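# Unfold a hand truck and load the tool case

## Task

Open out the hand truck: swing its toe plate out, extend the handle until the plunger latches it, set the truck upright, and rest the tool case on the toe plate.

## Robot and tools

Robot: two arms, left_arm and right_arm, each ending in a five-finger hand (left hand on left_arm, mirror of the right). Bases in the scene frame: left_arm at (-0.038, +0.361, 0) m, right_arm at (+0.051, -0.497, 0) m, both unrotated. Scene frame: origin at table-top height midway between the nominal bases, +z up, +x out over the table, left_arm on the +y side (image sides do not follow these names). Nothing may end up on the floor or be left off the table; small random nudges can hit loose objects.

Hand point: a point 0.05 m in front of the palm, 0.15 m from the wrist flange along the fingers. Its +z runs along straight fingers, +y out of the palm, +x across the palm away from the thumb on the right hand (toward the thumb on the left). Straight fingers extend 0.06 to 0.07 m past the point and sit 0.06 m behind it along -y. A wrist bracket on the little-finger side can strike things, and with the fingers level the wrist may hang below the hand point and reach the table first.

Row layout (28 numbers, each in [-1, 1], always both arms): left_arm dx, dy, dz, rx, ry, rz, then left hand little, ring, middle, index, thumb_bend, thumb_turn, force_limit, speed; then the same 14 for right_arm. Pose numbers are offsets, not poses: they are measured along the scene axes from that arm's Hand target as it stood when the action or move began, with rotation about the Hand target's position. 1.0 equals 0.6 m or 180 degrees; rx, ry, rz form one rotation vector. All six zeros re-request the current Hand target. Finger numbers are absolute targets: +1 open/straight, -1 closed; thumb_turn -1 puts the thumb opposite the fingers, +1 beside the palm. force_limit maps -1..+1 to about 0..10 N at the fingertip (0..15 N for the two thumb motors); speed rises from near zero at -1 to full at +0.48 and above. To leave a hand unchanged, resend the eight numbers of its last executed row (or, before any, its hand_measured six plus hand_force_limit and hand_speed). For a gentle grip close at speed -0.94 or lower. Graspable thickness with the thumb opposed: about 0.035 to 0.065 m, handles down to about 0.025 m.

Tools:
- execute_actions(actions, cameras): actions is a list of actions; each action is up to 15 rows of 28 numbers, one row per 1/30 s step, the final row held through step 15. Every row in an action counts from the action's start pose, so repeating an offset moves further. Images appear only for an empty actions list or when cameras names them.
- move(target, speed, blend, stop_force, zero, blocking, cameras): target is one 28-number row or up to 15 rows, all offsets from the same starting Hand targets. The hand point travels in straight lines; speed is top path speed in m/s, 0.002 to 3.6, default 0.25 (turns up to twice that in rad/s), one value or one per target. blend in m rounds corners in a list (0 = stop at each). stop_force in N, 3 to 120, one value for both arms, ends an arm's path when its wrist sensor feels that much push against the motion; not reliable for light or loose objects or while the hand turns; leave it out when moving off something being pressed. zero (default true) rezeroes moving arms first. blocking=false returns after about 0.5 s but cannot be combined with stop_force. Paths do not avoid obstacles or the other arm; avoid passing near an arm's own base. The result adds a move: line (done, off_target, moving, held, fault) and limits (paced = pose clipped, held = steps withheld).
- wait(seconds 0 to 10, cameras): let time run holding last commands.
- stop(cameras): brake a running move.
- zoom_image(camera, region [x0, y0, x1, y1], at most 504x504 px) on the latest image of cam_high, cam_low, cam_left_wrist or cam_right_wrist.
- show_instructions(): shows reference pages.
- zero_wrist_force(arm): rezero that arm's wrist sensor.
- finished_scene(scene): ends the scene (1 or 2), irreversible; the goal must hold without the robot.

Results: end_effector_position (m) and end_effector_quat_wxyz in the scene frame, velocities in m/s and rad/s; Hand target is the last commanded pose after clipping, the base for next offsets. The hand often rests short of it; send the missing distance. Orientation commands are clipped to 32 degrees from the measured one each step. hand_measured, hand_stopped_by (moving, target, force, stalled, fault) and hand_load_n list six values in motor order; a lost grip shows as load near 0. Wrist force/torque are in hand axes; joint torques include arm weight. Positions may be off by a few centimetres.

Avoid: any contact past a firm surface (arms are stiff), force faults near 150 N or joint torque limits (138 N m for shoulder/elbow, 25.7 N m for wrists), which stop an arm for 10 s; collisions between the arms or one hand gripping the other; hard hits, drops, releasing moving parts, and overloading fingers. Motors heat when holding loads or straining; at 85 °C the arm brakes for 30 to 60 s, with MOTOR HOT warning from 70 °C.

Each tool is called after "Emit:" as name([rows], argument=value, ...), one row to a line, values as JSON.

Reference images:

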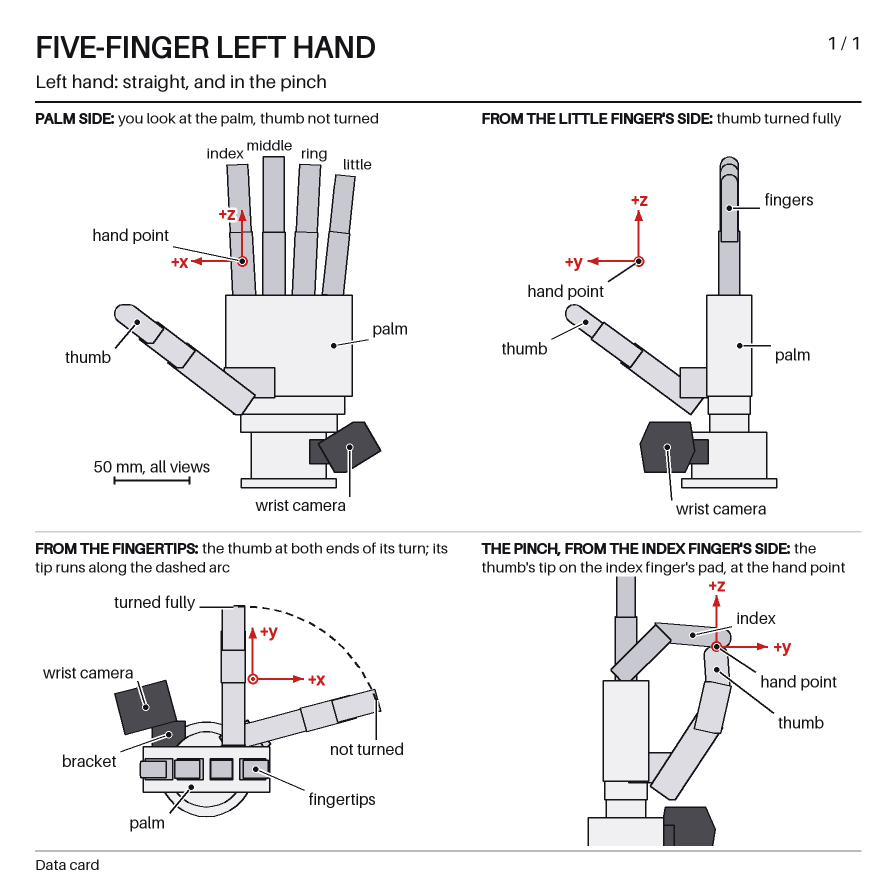

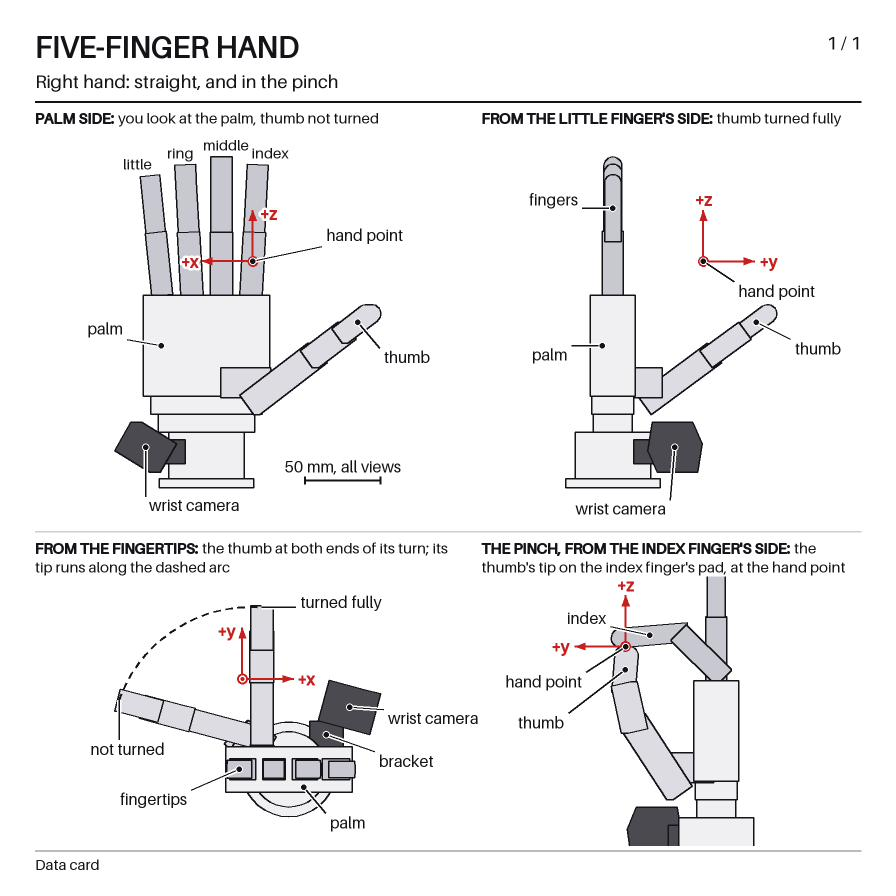

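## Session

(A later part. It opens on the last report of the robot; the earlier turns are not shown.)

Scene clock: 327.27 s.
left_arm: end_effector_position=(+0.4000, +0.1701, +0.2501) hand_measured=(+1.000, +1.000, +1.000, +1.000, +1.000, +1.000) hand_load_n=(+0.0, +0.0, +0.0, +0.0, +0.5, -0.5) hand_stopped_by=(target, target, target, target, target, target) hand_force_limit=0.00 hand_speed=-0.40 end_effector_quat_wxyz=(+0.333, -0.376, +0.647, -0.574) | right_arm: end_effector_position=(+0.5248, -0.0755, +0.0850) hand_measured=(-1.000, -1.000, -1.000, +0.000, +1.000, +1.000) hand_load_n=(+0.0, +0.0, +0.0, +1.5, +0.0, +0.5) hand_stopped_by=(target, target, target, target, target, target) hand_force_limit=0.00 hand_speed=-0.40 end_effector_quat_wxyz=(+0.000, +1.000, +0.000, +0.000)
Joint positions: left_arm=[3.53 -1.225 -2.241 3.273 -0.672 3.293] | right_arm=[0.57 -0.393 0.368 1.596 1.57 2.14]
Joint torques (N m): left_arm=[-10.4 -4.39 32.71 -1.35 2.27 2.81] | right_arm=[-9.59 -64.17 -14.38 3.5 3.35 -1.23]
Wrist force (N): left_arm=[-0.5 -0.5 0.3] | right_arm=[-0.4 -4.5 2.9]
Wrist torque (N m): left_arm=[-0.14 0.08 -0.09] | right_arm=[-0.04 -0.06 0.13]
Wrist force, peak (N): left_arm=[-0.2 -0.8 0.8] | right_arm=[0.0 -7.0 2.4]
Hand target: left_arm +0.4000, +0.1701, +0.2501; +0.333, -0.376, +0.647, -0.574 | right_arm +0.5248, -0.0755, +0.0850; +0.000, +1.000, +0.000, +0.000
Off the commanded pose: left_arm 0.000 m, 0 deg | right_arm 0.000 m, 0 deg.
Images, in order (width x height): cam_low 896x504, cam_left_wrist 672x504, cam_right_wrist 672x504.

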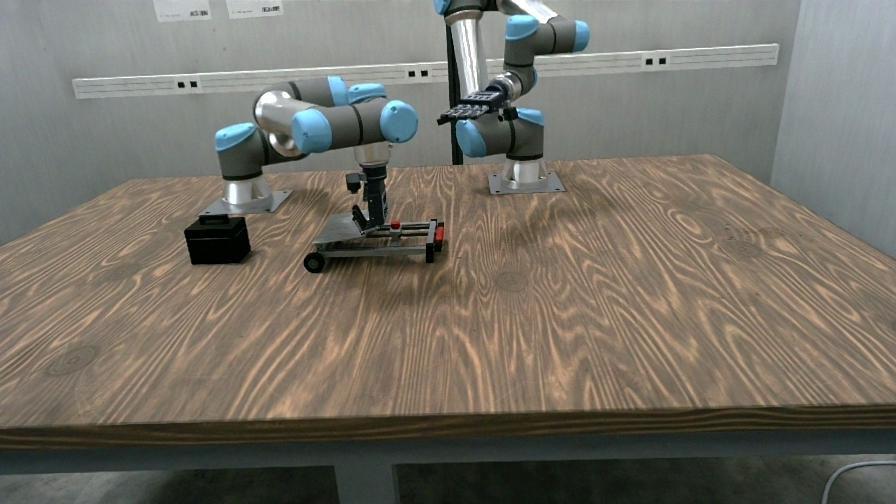

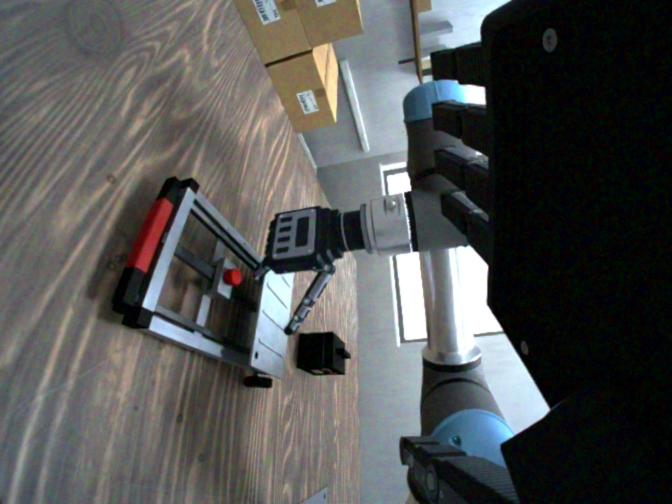

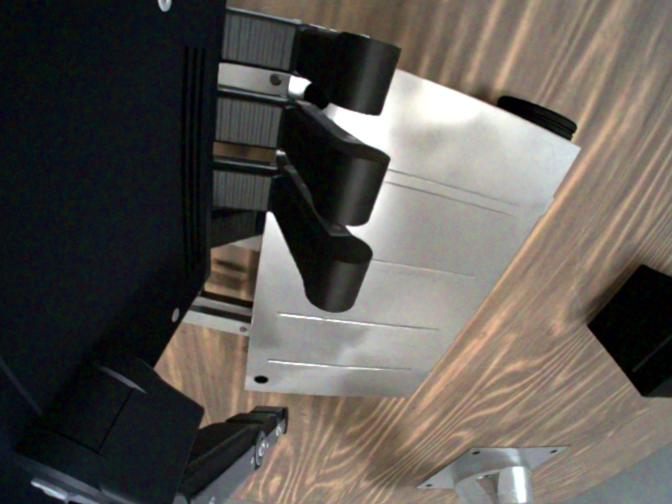

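Emit:
move([
  [0,0,0,0,0,0, 1,1,1,1,1,1,0,-0.4, 0,0,0.005,0,0,0, -1,-1,-1,0.3,1,1,0,-0.4],
  [0,0,0,0,0,0, 1,1,1,1,1,1,0,-0.4, 0,0.005,0.05,0,0,0, -1,-1,-1,0.3,1,1,0,-0.4],
], speed=[0.05,0.05], cameras=["cam_left_wrist","cam_right_wrist","cam_low"])

Emit:
zoom_image(camera="cam_low", region=[290, 150, 470, 290])

Scene clock: 358.80 s.
left_arm: end_effector_position=(+0.4000, +0.1701, +0.2501) hand_measured=(+1.000, +1.000, +1.000, +1.000, +1.000, +1.000) hand_load_n=(+0.0, +0.0, +0.0, +0.0, +0.0, -0.5) hand_stopped_by=(target, target, target, target, target, target) hand_force_limit=0.00 hand_speed=-0.40 end_effector_quat_wxyz=(+0.333, -0.376, +0.647, -0.574) | right_arm: end_effector_position=(+0.5247, -0.0725, +0.1150) hand_measured=(-1.000, -1.000, -1.000, +0.300, +1.000, +1.000) hand_load_n=(+0.0, +0.0, +0.0, +2.0, +0.0, +0.0) hand_stopped_by=(target, target, target, target, target, target) hand_force_limit=0.00 hand_speed=-0.40 end_effector_quat_wxyz=(+0.000, +1.000, +0.000, +0.000)
Joint positions: left_arm=[3.53 -1.225 -2.241 3.273 -0.672 3.293] | right_arm=[0.573 -0.357 0.218 1.709 1.57 2.144]
Joint torques (N m): left_arm=[-10.48 -4.51 32.35 -1.31 2.34 2.7] | right_arm=[10.52 -53.97 -27.37 4.04 2.92 1.31]
Wrist force (N): left_arm=[-0.2 -0.4 0.6] | right_arm=[-0.5 -1.5 3.7]
Wrist torque (N m): left_arm=[-0.16 0.06 -0.08] | right_arm=[-0.02 -0.07 -0.02]
Wrist force, peak (N): left_arm=[-0.3 -0.9 0.5] | right_arm=[-0.4 -4.6 3.4]
Hand target: left_arm +0.4000, +0.1701, +0.2501; +0.333, -0.376, +0.647, -0.574 | right_arm +0.5248, -0.0725, +0.1150; +0.000, +1.000, +0.000, +0.000
Off the commanded pose: left_arm 0.000 m, 0 deg | right_arm 0.000 m, 0 deg.
move: done
Images, in order (width x height): cam_low 896x504, cam_left_wrist 672x504, cam_right_wrist 672x504.

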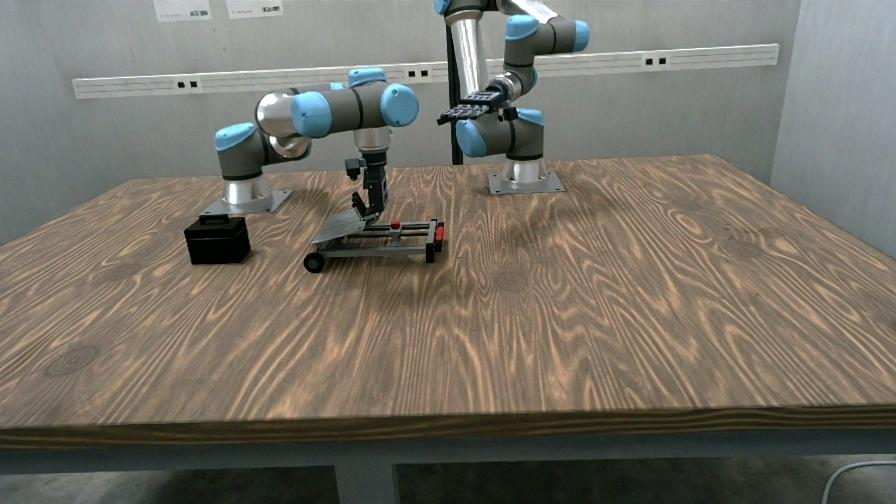

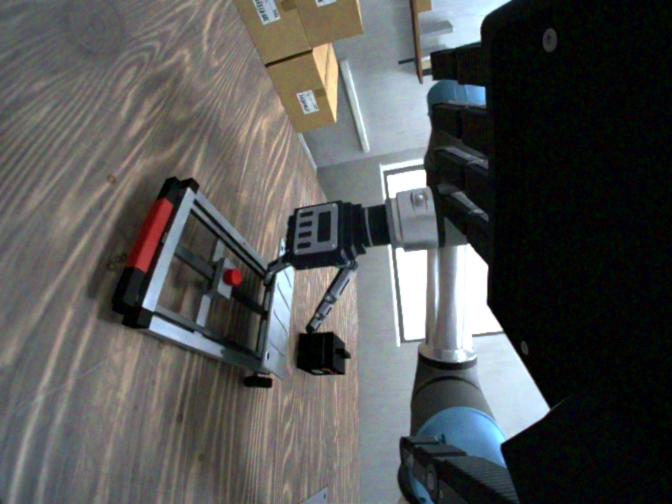

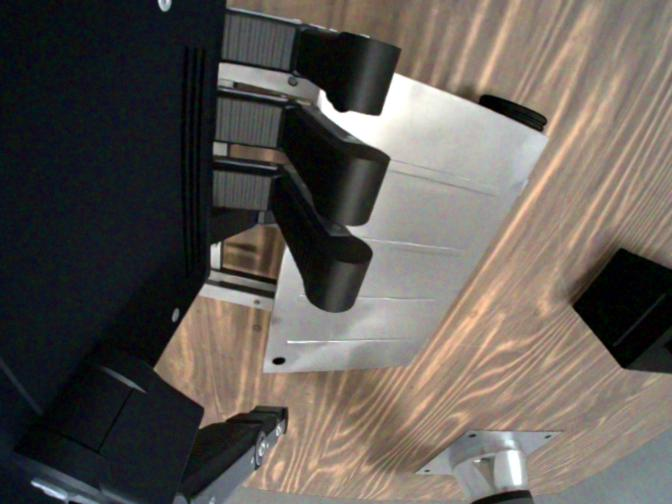

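Scaled by 2.800.

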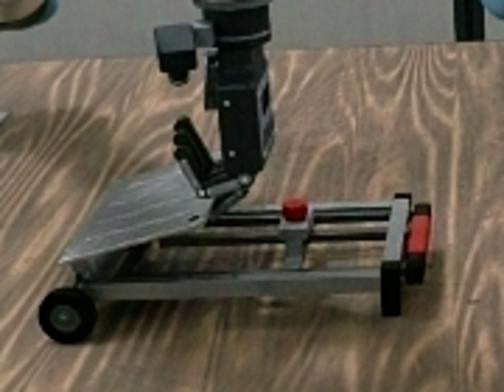

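Emit:
move([
  [0,0,0,0,0,0, 1,1,1,1,1,1,0,-0.4, -0.005,-0.0163,0.0432,0,0,0, -1,-1,-1,0.3,1,1,0,-0.4],
  [0,0,0,0,0,0, 1,1,1,1,1,1,0,-0.4, -0.0083,-0.0405,0.074,0,0,0, -1,-1,-1,0.3,1,1,0,-0.4],
], speed=0.06, blend=[0.01,0], cameras=["cam_left_wrist","cam_right_wrist","cam_low"])

Emit:
zoom_image(camera="cam_low", region=[290, 150, 470, 290])

Scene clock: 371.33 s.
left_arm: end_effector_position=(+0.4000, +0.1701, +0.2501) hand_measured=(+1.000, +1.000, +1.000, +1.000, +1.000, +1.000) hand_load_n=(+0.0, +0.0, +0.0, +0.0, +0.0, -0.5) hand_stopped_by=(target, target, target, target, target, target) hand_force_limit=0.00 hand_speed=-0.40 end_effector_quat_wxyz=(+0.333, -0.376, +0.647, -0.574) | right_arm: end_effector_position=(+0.5198, -0.0968, +0.1594) hand_measured=(-1.000, -1.000, -1.000, +0.300, +1.000, +1.000) hand_load_n=(+0.0, +0.0, +0.0, +4.5, +0.0, +0.0) hand_stopped_by=(target, target, target, target, target, target) hand_force_limit=0.00 hand_speed=-0.40 end_effector_quat_wxyz=(+0.000, +1.000, +0.000, +0.000)
Joint positions: left_arm=[3.53 -1.225 -2.241 3.273 -0.672 3.293] | right_arm=[0.547 -0.478 0.347 1.702 1.57 2.117]
Joint torques (N m): left_arm=[-10.04 -4.47 32.63 -1.36 2.33 2.71] | right_arm=[-10.23 -64.58 -11.54 2.05 -2.12 -1.3]
Wrist force (N): left_arm=[-0.5 -0.5 0.4] | right_arm=[1.1 -1.4 4.0]
Wrist torque (N m): left_arm=[-0.16 0.09 -0.10] | right_arm=[0.08 -0.01 0.15]
Wrist force, peak (N): left_arm=[-0.2 -0.8 0.7] | right_arm=[0.9 -1.3 4.5]
Hand target: left_arm +0.4000, +0.1701, +0.2501; +0.333, -0.376, +0.647, -0.574 | right_arm +0.5198, -0.0968, +0.1594; +0.000, +1.000, +0.000, +0.000
Off the commanded pose: left_arm 0.000 m, 0 deg | right_arm 0.000 m, 0 deg.
move: done
Images, in order (width x height): cam_low 896x504, cam_left_wrist 672x504, cam_right_wrist 672x504.

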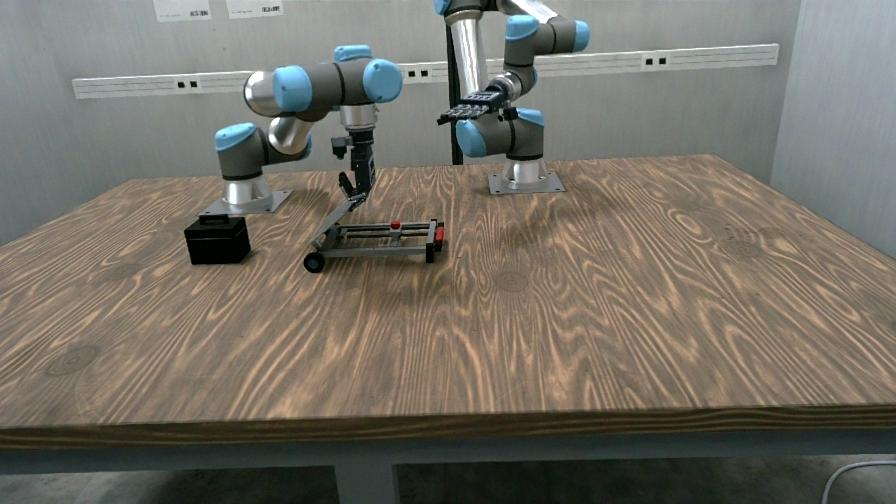

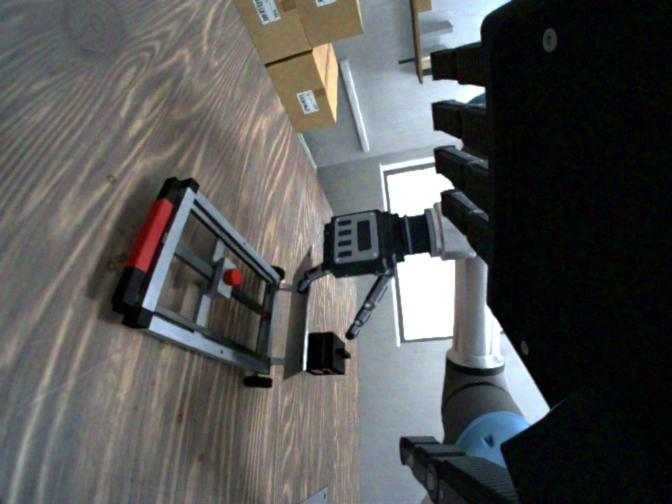

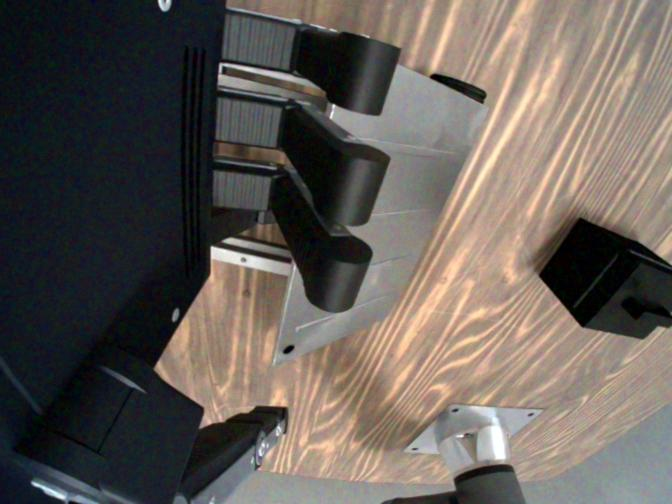

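Scaled by 2.800.

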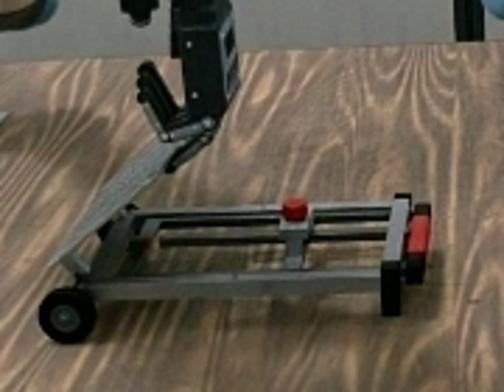

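Emit:
move([
  [0,0,0,0,0,0, 1,1,1,1,1,1,0,-0.4, 0,-0.0313,0.0237,0,0,0, -1,-1,-1,0.3,1,1,0,-0.4],
  [0,0,0,0,0,0, 1,1,1,1,1,1,0,-0.4, 0,-0.0678,0.0383,0,0,0, -1,-1,-1,0.3,1,1,0,-0.4],
], speed=0.06, blend=[0.01,0], cameras=["cam_left_wrist","cam_right_wrist","cam_low"])

Emit:
zoom_image(camera="cam_low", region=[290, 150, 470, 290])

Scene clock: 382.43 s.
left_arm: end_effector_position=(+0.4000, +0.1701, +0.2501) hand_measured=(+1.000, +1.000, +1.000, +1.000, +1.000, +1.000) hand_load_n=(+0.0, +0.0, +0.0, +0.0, +0.0, -0.5) hand_stopped_by=(target, target, target, target, target, target) hand_force_limit=0.00 hand_speed=-0.40 end_effector_quat_wxyz=(+0.333, -0.376, +0.647, -0.574) | right_arm: end_effector_position=(+0.5198, -0.1374, +0.1824) hand_measured=(-1.000, -1.000, -1.000, +0.300, +1.000, +1.000) hand_load_n=(+0.0, +0.0, +0.0, +4.0, +0.0, +0.0) hand_stopped_by=(target, target, target, target, target, target) hand_force_limit=0.00 hand_speed=-0.40 end_effector_quat_wxyz=(+0.000, +1.000, +0.000, +0.000)
Joint positions: left_arm=[3.53 -1.225 -2.241 3.273 -0.672 3.293] | right_arm=[0.493 -0.614 0.55 1.635 1.57 2.063]
Joint torques (N m): left_arm=[-10.51 -4.53 32.54 -1.34 2.28 2.67] | right_arm=[-10.65 -60.89 -11.22 1.78 -1.64 -1.35]
Wrist force (N): left_arm=[-0.1 -0.6 0.4] | right_arm=[0.0 -2.4 3.0]
Wrist torque (N m): left_arm=[-0.16 0.03 -0.07] | right_arm=[0.12 -0.08 0.14]
Wrist force, peak (N): left_arm=[-0.6 -0.7 0.6] | right_arm=[1.1 -1.7 4.5]
Hand target: left_arm +0.4000, +0.1701, +0.2501; +0.333, -0.376, +0.647, -0.574 | right_arm +0.5198, -0.1375, +0.1824; +0.000, +1.000, +0.000, +0.000
Off the commanded pose: left_arm 0.000 m, 0 deg | right_arm 0.000 m, 0 deg.
move: done
Images, in order (width x height): cam_low 896x504, cam_left_wrist 672x504, cam_right_wrist 672x504.

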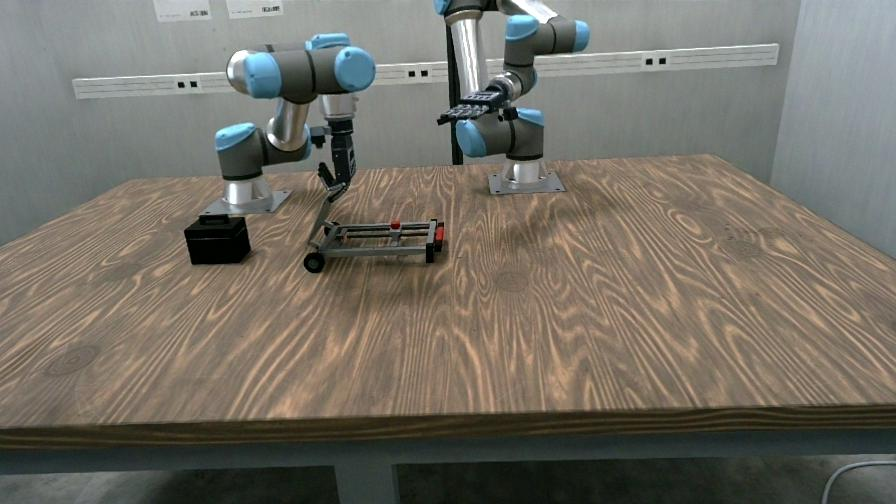

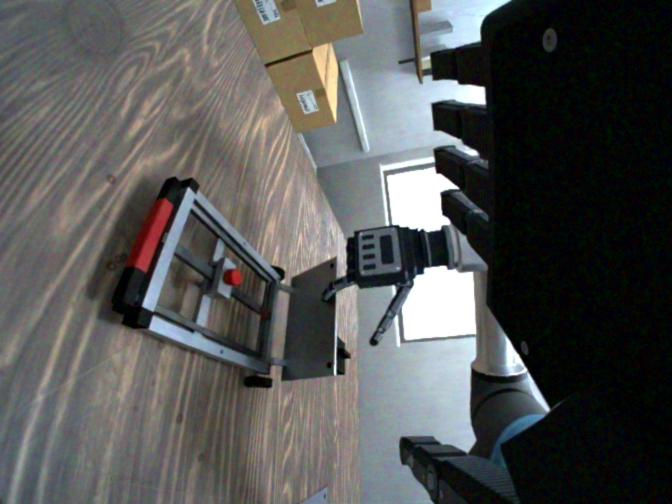

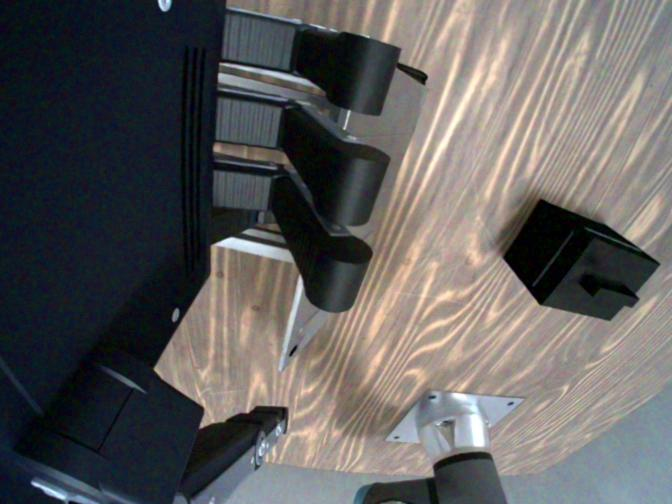

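Scaled by 2.800.

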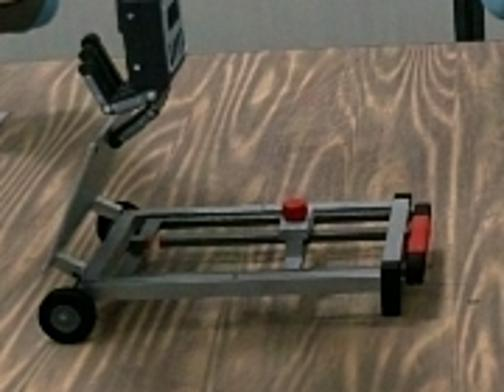

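Emit:
move(target=[0,0,0,0,0,0, 1,1,1,1,1,1,0,-0.4, 0,-0.1,-0.003,0,0,0, -1,-1,-1,0.3,1,1,0,-0.4], speed=0.04, stop_force=6, cameras=["cam_left_wrist","cam_right_wrist","cam_low"])

Emit:
zoom_image(camera="cam_low", region=[290, 150, 470, 290])

Scene clock: 390.87 s.
left_arm: end_effector_position=(+0.4000, +0.1701, +0.2501) hand_measured=(+1.000, +1.000, +1.000, +1.000, +1.000, +1.000) hand_load_n=(+0.0, +0.0, +0.0, +0.0, +0.0, -0.5) hand_stopped_by=(target, target, target, target, target, target) hand_force_limit=0.00 hand_speed=-0.40 end_effector_quat_wxyz=(+0.333, -0.376, +0.647, -0.574) | right_arm: end_effector_position=(+0.5198, -0.1889, +0.1809) hand_measured=(-1.000, -1.000, -1.000, +0.300, +1.000, +1.000) hand_load_n=(+0.0, +0.0, +0.0, +0.0, +0.0, +0.0) hand_stopped_by=(target, target, target, target, target, target) hand_force_limit=0.00 hand_speed=-0.40 end_effector_quat_wxyz=(+0.000, +1.000, +0.000, +0.000)
Joint positions: left_arm=[3.53 -1.225 -2.241 3.273 -0.672 3.293] | right_arm=[0.419 -0.738 0.783 1.527 1.57 1.989]
Joint torques (N m): left_arm=[-10.29 -4.49 32.04 -1.32 2.31 2.64] | right_arm=[11.25 -43.97 -27.7 3.44 0.61 1.35]
Wrist force (N): left_arm=[-0.3 -0.3 0.7] | right_arm=[-0.1 -0.1 0.4]
Wrist torque (N m): left_arm=[-0.14 0.07 -0.09] | right_arm=[0.05 -0.10 -0.02]
Wrist force, peak (N): left_arm=[-0.4 -0.9 0.5] | right_arm=[0.0 -9.8 -0.4]
Hand target: left_arm +0.4000, +0.1701, +0.2501; +0.333, -0.376, +0.647, -0.574 | right_arm +0.5198, -0.1889, +0.1809; +0.000, +1.000, +0.000, +0.000 (not the last commanded pose)
Off the commanded pose: left_arm 0.000 m, 0 deg | right_arm 0.009 m, 0 deg.
move: contact (right_arm)
Images, in order (width x height): cam_low 896x504, cam_left_wrist 672x504, cam_right_wrist 672x504.

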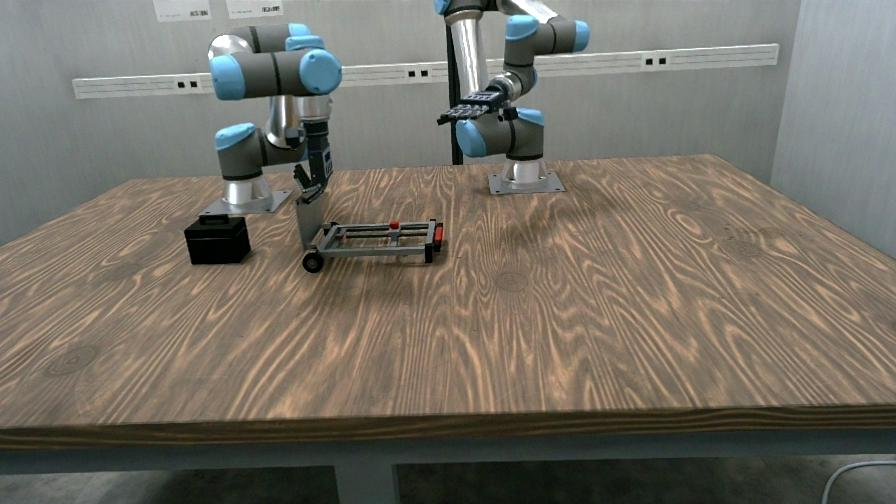

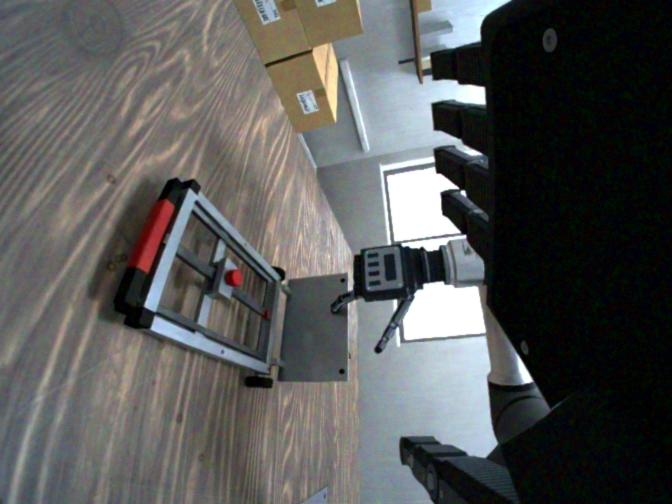

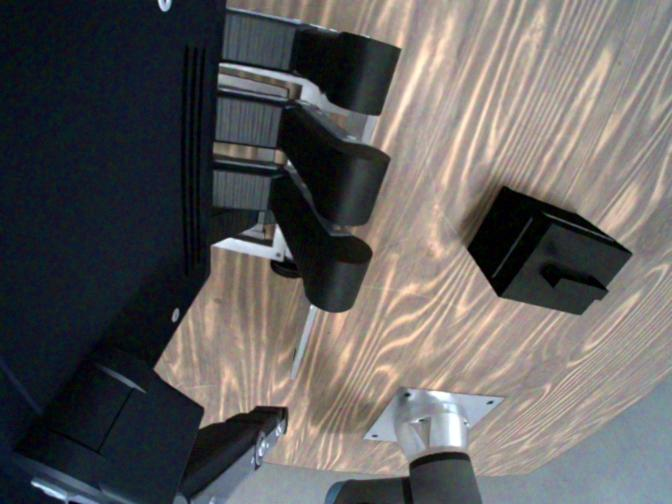

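Scaled by 2.800.

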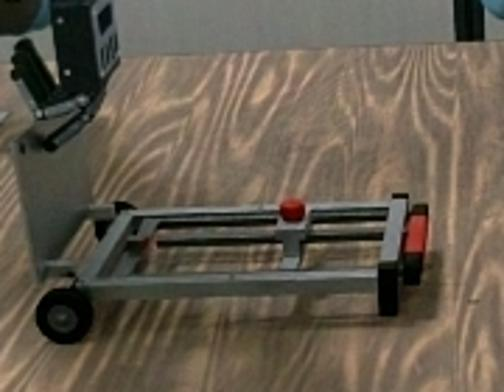

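Emit:
move([
  [0,0,0,0,0,0, 1,1,1,1,1,1,0,-0.4, 0,0.03,0.03,0,0,0, -1,-1,-1,0.3,1,1,0,-0.4],
  [0,0,0,0,0,0, 1,1,1,1,1,1,0,-0.4, -0.03,0.05,0.2,0,0,0, -1,-1,-1,0.3,1,1,0,-0.4],
  [0,0,0,0,0,0, 1,1,1,1,1,1,0,-0.4, -0.03,0.05,0.2,0,0,0.5, -1,-1,-1,0.3,1,1,0,-0.4],
  [0,0,0,0,0,0, 1,1,1,1,1,1,0,-0.4, -0.03,0.05,0.2,0,0,0.98, -1,-1,-1,0.3,1,1,0,-0.4],
], speed=[0.1,0.2,0.6,0.6], blend=[0.01,0.03,0.01,0])

Scene clock: 404.30 s.
left_arm: end_effector_position=(+0.4000, +0.1701, +0.2501) hand_measured=(+1.000, +1.000, +1.000, +1.000, +1.000, +1.000) hand_load_n=(+0.0, +0.0, +0.0, +0.0, +0.0, +0.0) hand_stopped_by=(target, target, target, target, target, target) hand_force_limit=0.00 hand_speed=-0.40 end_effector_quat_wxyz=(+0.333, -0.376, +0.647, -0.574) | right_arm: end_effector_position=(+0.5018, -0.1589, +0.3009) hand_measured=(-1.000, -1.000, -1.000, +0.300, +1.000, +1.000) hand_load_n=(+0.0, +0.0, +0.5, +0.0, +0.0, +0.0) hand_stopped_by=(target, target, target, target, target, target) hand_force_limit=0.00 hand_speed=-0.40 end_effector_quat_wxyz=(+0.000, +0.031, +1.000, +0.000) end_effector_velocity=(+0.000, +0.000, +0.001) end_effector_angular_velocity=(+0.001, -0.002, +0.004)
Joint positions: left_arm=[3.53 -1.225 -2.241 3.273 -0.672 3.293] | right_arm=[0.324 -1.104 1.081 1.593 1.571 -1.184]
Joint velocities: left_arm=[within noise] | right_arm=[-0.001 0 -0.002 0 0 -0.005]
Joint torques (N m): left_arm=[-9.76 -4.67 32.59 -1.37 2.25 2.62] | right_arm=[-9.67 -31.39 -27.77 3.47 -2.37 -1.18]
Wrist force (N): left_arm=[-0.2 -0.7 0.4] | right_arm=[-0.3 -0.1 0.1]
Wrist torque (N m): left_arm=[-0.17 0.05 -0.07] | right_arm=[0.07 -0.05 0.13]
Wrist force, peak (N): left_arm=[-0.5 -0.8 0.6] | right_arm=[-0.1 -0.4 0.6]
Hand target: left_arm +0.4000, +0.1701, +0.2501; +0.333, -0.376, +0.647, -0.574 | right_arm +0.5018, -0.1589, +0.3009; +0.000, +0.031, +1.000, +0.000
Off the commanded pose: left_arm 0.000 m, 0 deg | right_arm 0.000 m, 0 deg.
move: done

Emit:
move(target=[0,0,0,0,0,0, 1,1,1,1,1,1,0,-0.4, 0.04,0.09,-0.1,0,0,0.02, -1,-1,1,1,1,1,0,-0.4], speed=0.2, cameras=["cam_left_wrist","cam_right_wrist","cam_low"])

Emit:
zoom_image(camera="cam_right_wrist", region=[200, 100, 600, 480])

Emit:
zoom_image(camera="cam_left_wrist", region=[90, 150, 370, 410])

Scene clock: 415.80 s.
left_arm: end_effector_position=(+0.4000, +0.1701, +0.2501) hand_measured=(+1.000, +1.000, +1.000, +1.000, +1.000, +1.000) hand_load_n=(-0.5, +0.0, +0.0, +0.0, +0.0, +0.0) hand_stopped_by=(target, target, target, target, target, target) hand_force_limit=0.00 hand_speed=-0.40 end_effector_quat_wxyz=(+0.333, -0.376, +0.647, -0.574) | right_arm: end_effector_position=(+0.5258, -0.1049, +0.2409) hand_measured=(-1.000, -1.000, +1.000, +1.000, +1.000, +1.000) hand_load_n=(+0.0, +0.0, +0.0, +0.0, +0.0, +0.0) hand_stopped_by=(target, target, target, target, target, target) hand_force_limit=0.00 hand_speed=-0.40 end_effector_quat_wxyz=(+0.000, +0.000, +1.000, +0.000)
Joint positions: left_arm=[3.53 -1.225 -2.241 3.273 -0.672 3.293] | right_arm=[0.399 -0.953 0.999 1.525 1.571 -1.171]
Joint torques (N m): left_arm=[-9.77 -4.45 32.49 -1.36 2.3 2.55] | right_arm=[11.28 -37.29 -27.78 2.59 2.15 1.24]
Wrist force (N): left_arm=[-0.1 -0.7 0.5] | right_arm=[-0.2 -0.2 0.3]
Wrist torque (N m): left_arm=[-0.19 0.04 -0.07] | right_arm=[0.04 -0.07 -0.02]
Wrist force, peak (N): left_arm=[-0.6 -0.7 0.8] | right_arm=[-0.3 0.3 1.0]
Hand target: left_arm +0.4000, +0.1701, +0.2501; +0.333, -0.376, +0.647, -0.574 | right_arm +0.5258, -0.1049, +0.2409; +0.000, +0.000, +1.000, +0.000
Off the commanded pose: left_arm 0.000 m, 0 deg | right_arm 0.000 m, 0 deg.
move: done
Images, in order (width x height): cam_low 896x504, cam_left_wrist 672x504, cam_right_wrist 672x504.

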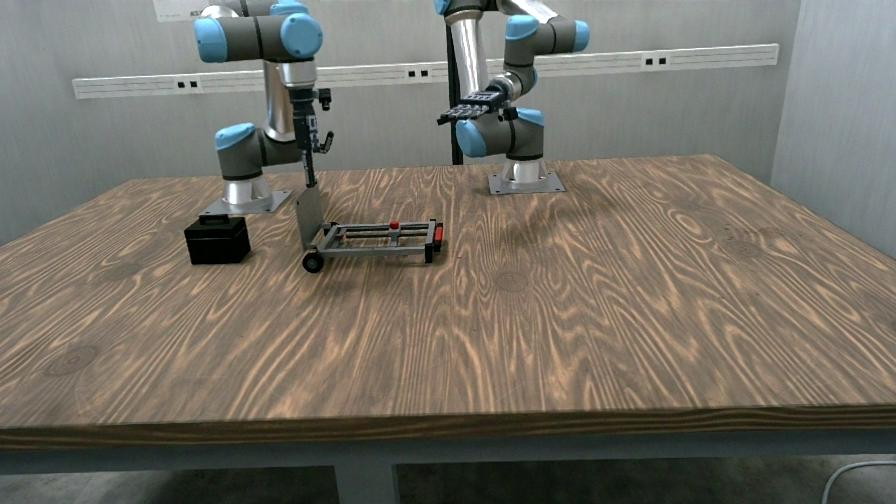

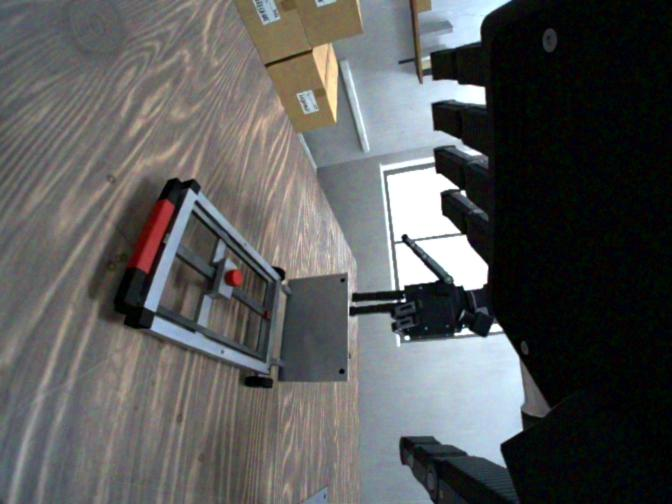

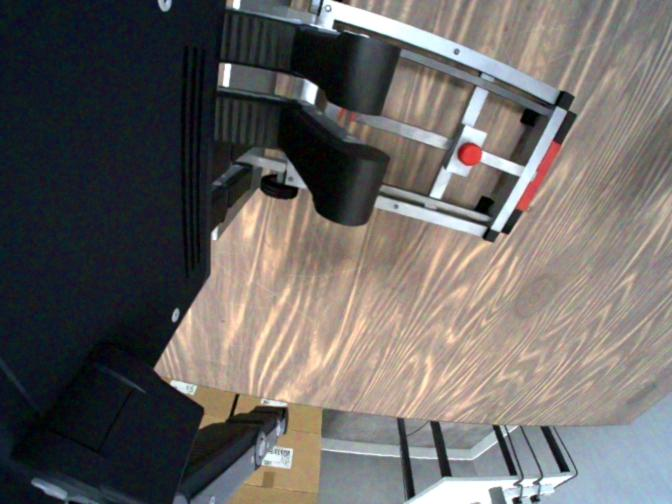

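Scaled by 1.260 from the camera's 672x504 image, which has a finer 960x720 frame.

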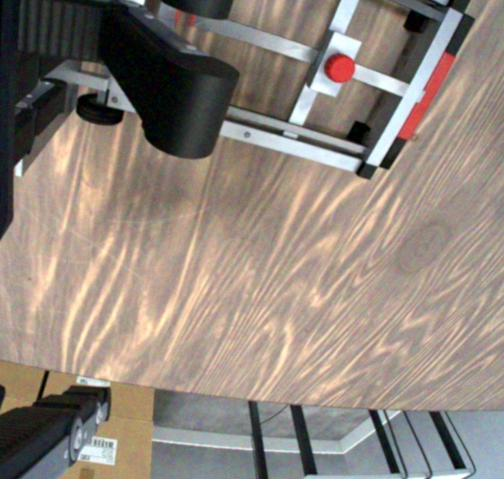

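Scaled by 1.800 from the camera's 672x504 image, which has a finer 960x720 frame.

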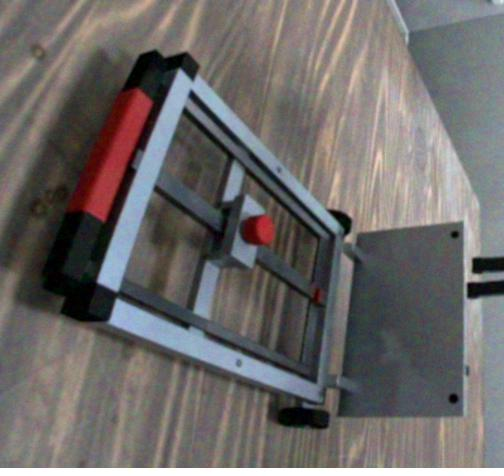

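Emit:
move([
  [0,0,0,0,0,0, 1,1,1,1,1,1,0,-0.4, -0.0113,0.058,-0.06,0,0,0, -1,-1,1,1,1,1,0,-0.4],
  [0,0,0,0,0,0, 1,1,1,1,1,1,0,-0.4, -0.0113,0.058,-0.15,0,0,0, -1,-1,1,1,1,1,0,-0.4],
], speed=0.15, blend=[0.01,0], cameras=["cam_left_wrist","cam_right_wrist","cam_low"])

Emit:
zoom_image(camera="cam_left_wrist", region=[180, 220, 340, 380])

Emit:
zoom_image(camera="cam_low", region=[290, 150, 470, 290])

Scene clock: 464.63 s.
left_arm: end_effector_position=(+0.4000, +0.1701, +0.2501) hand_measured=(+1.000, +1.000, +1.000, +1.000, +1.000, +1.000) hand_load_n=(+0.0, +0.0, +0.0, +0.0, +0.0, -0.5) hand_stopped_by=(target, target, target, target, target, target) hand_force_limit=0.00 hand_speed=-0.40 end_effector_quat_wxyz=(+0.333, -0.376, +0.647, -0.574) | right_arm: end_effector_position=(+0.5190, -0.0702, +0.1510) hand_measured=(-1.000, -1.000, +1.000, +1.000, +1.000, +1.000) hand_load_n=(+0.0, +0.0, +0.0, +0.0, +0.0, +0.0) hand_stopped_by=(target, target, target, target, target, target) hand_force_limit=0.00 hand_speed=-0.40 end_effector_quat_wxyz=(+0.000, +0.000, +1.000, +0.000)
Joint positions: left_arm=[3.53 -1.225 -2.241 3.273 -0.672 3.293] | right_arm=[0.463 -0.875 1.1 1.345 1.572 -1.108]
Joint torques (N m): left_arm=[-9.76 -3.9 32.11 -1.33 2.24 2.59] | right_arm=[11.25 -38.72 -10.95 1.06 -2.17 1.36]
Wrist force (N): left_arm=[-0.2 -0.5 0.5] | right_arm=[-0.2 -0.6 0.3]
Wrist torque (N m): left_arm=[-0.17 0.04 -0.07] | right_arm=[-0.02 -0.07 -0.02]
Wrist force, peak (N): left_arm=[-0.5 -0.6 0.8] | right_arm=[-0.3 -1.0 -0.5]
Hand target: left_arm +0.4000, +0.1701, +0.2501; +0.333, -0.376, +0.647, -0.574 | right_arm +0.5190, -0.0701, +0.1509; +0.000, +0.000, +1.000, +0.000
Off the commanded pose: left_arm 0.000 m, 0 deg | right_arm 0.000 m, 0 deg.
move: done
Images, in order (width x height): cam_low 896x504, cam_left_wrist 672x504, cam_right_wrist 672x504.

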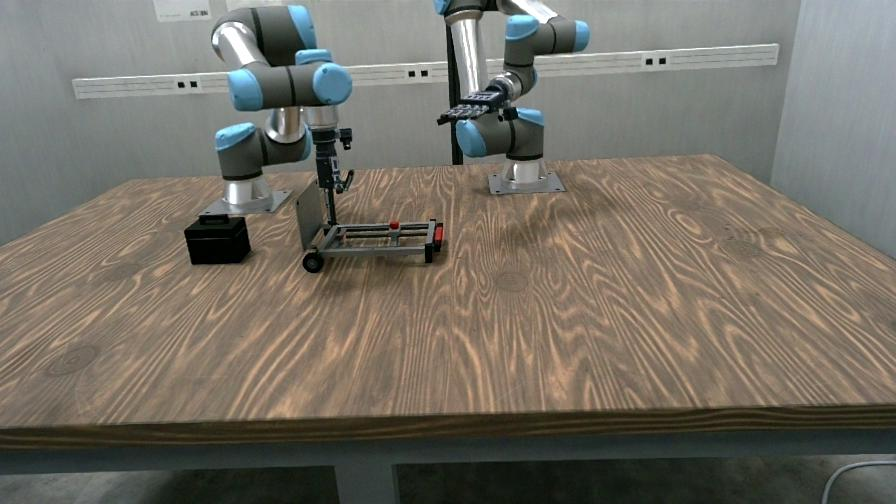

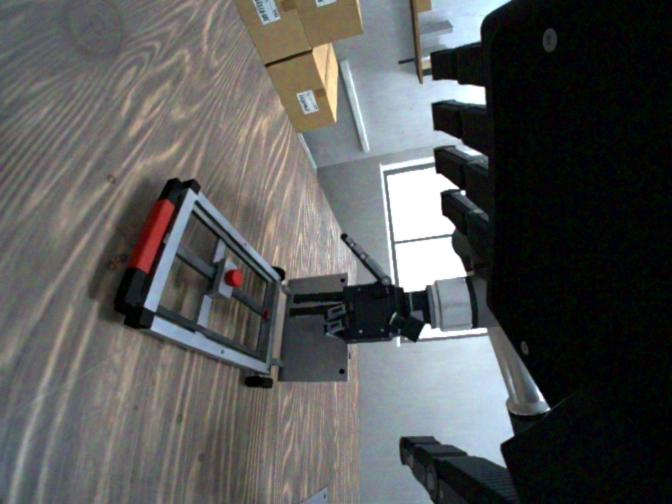

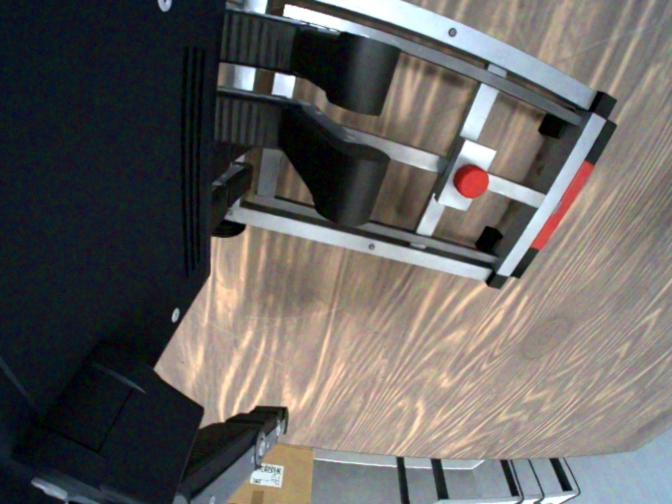

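Scaled by 3.150 from the camera's 672x504 image, which has a finer 960x720 frame.

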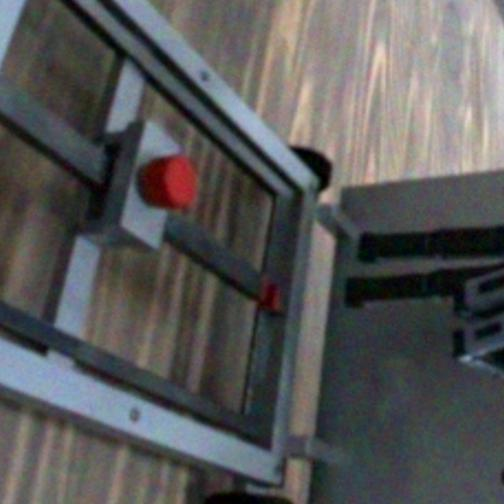

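Scaled by 2.800.

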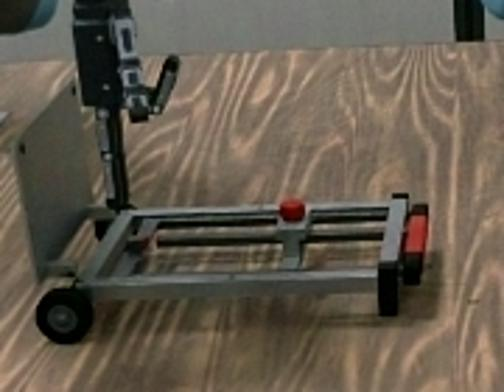

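Emit:
zoom_image(camera="cam_right_wrist", region=[200, 0, 420, 250])

Emit:
zoom_image(camera="cam_left_wrist", region=[240, 260, 300, 320])

Scaled by 2.016 from the camera's 672x504 image, which has a finer 960x720 frame.

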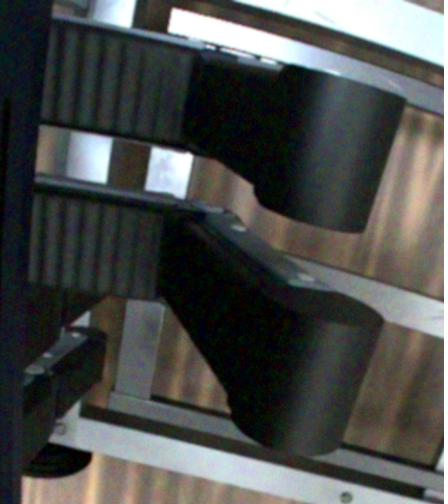

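Scaled by 8.400 from the camera's 672x504 image, which has a finer 960x720 frame.

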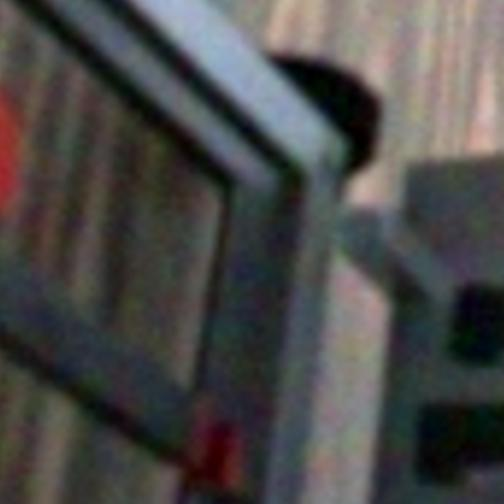

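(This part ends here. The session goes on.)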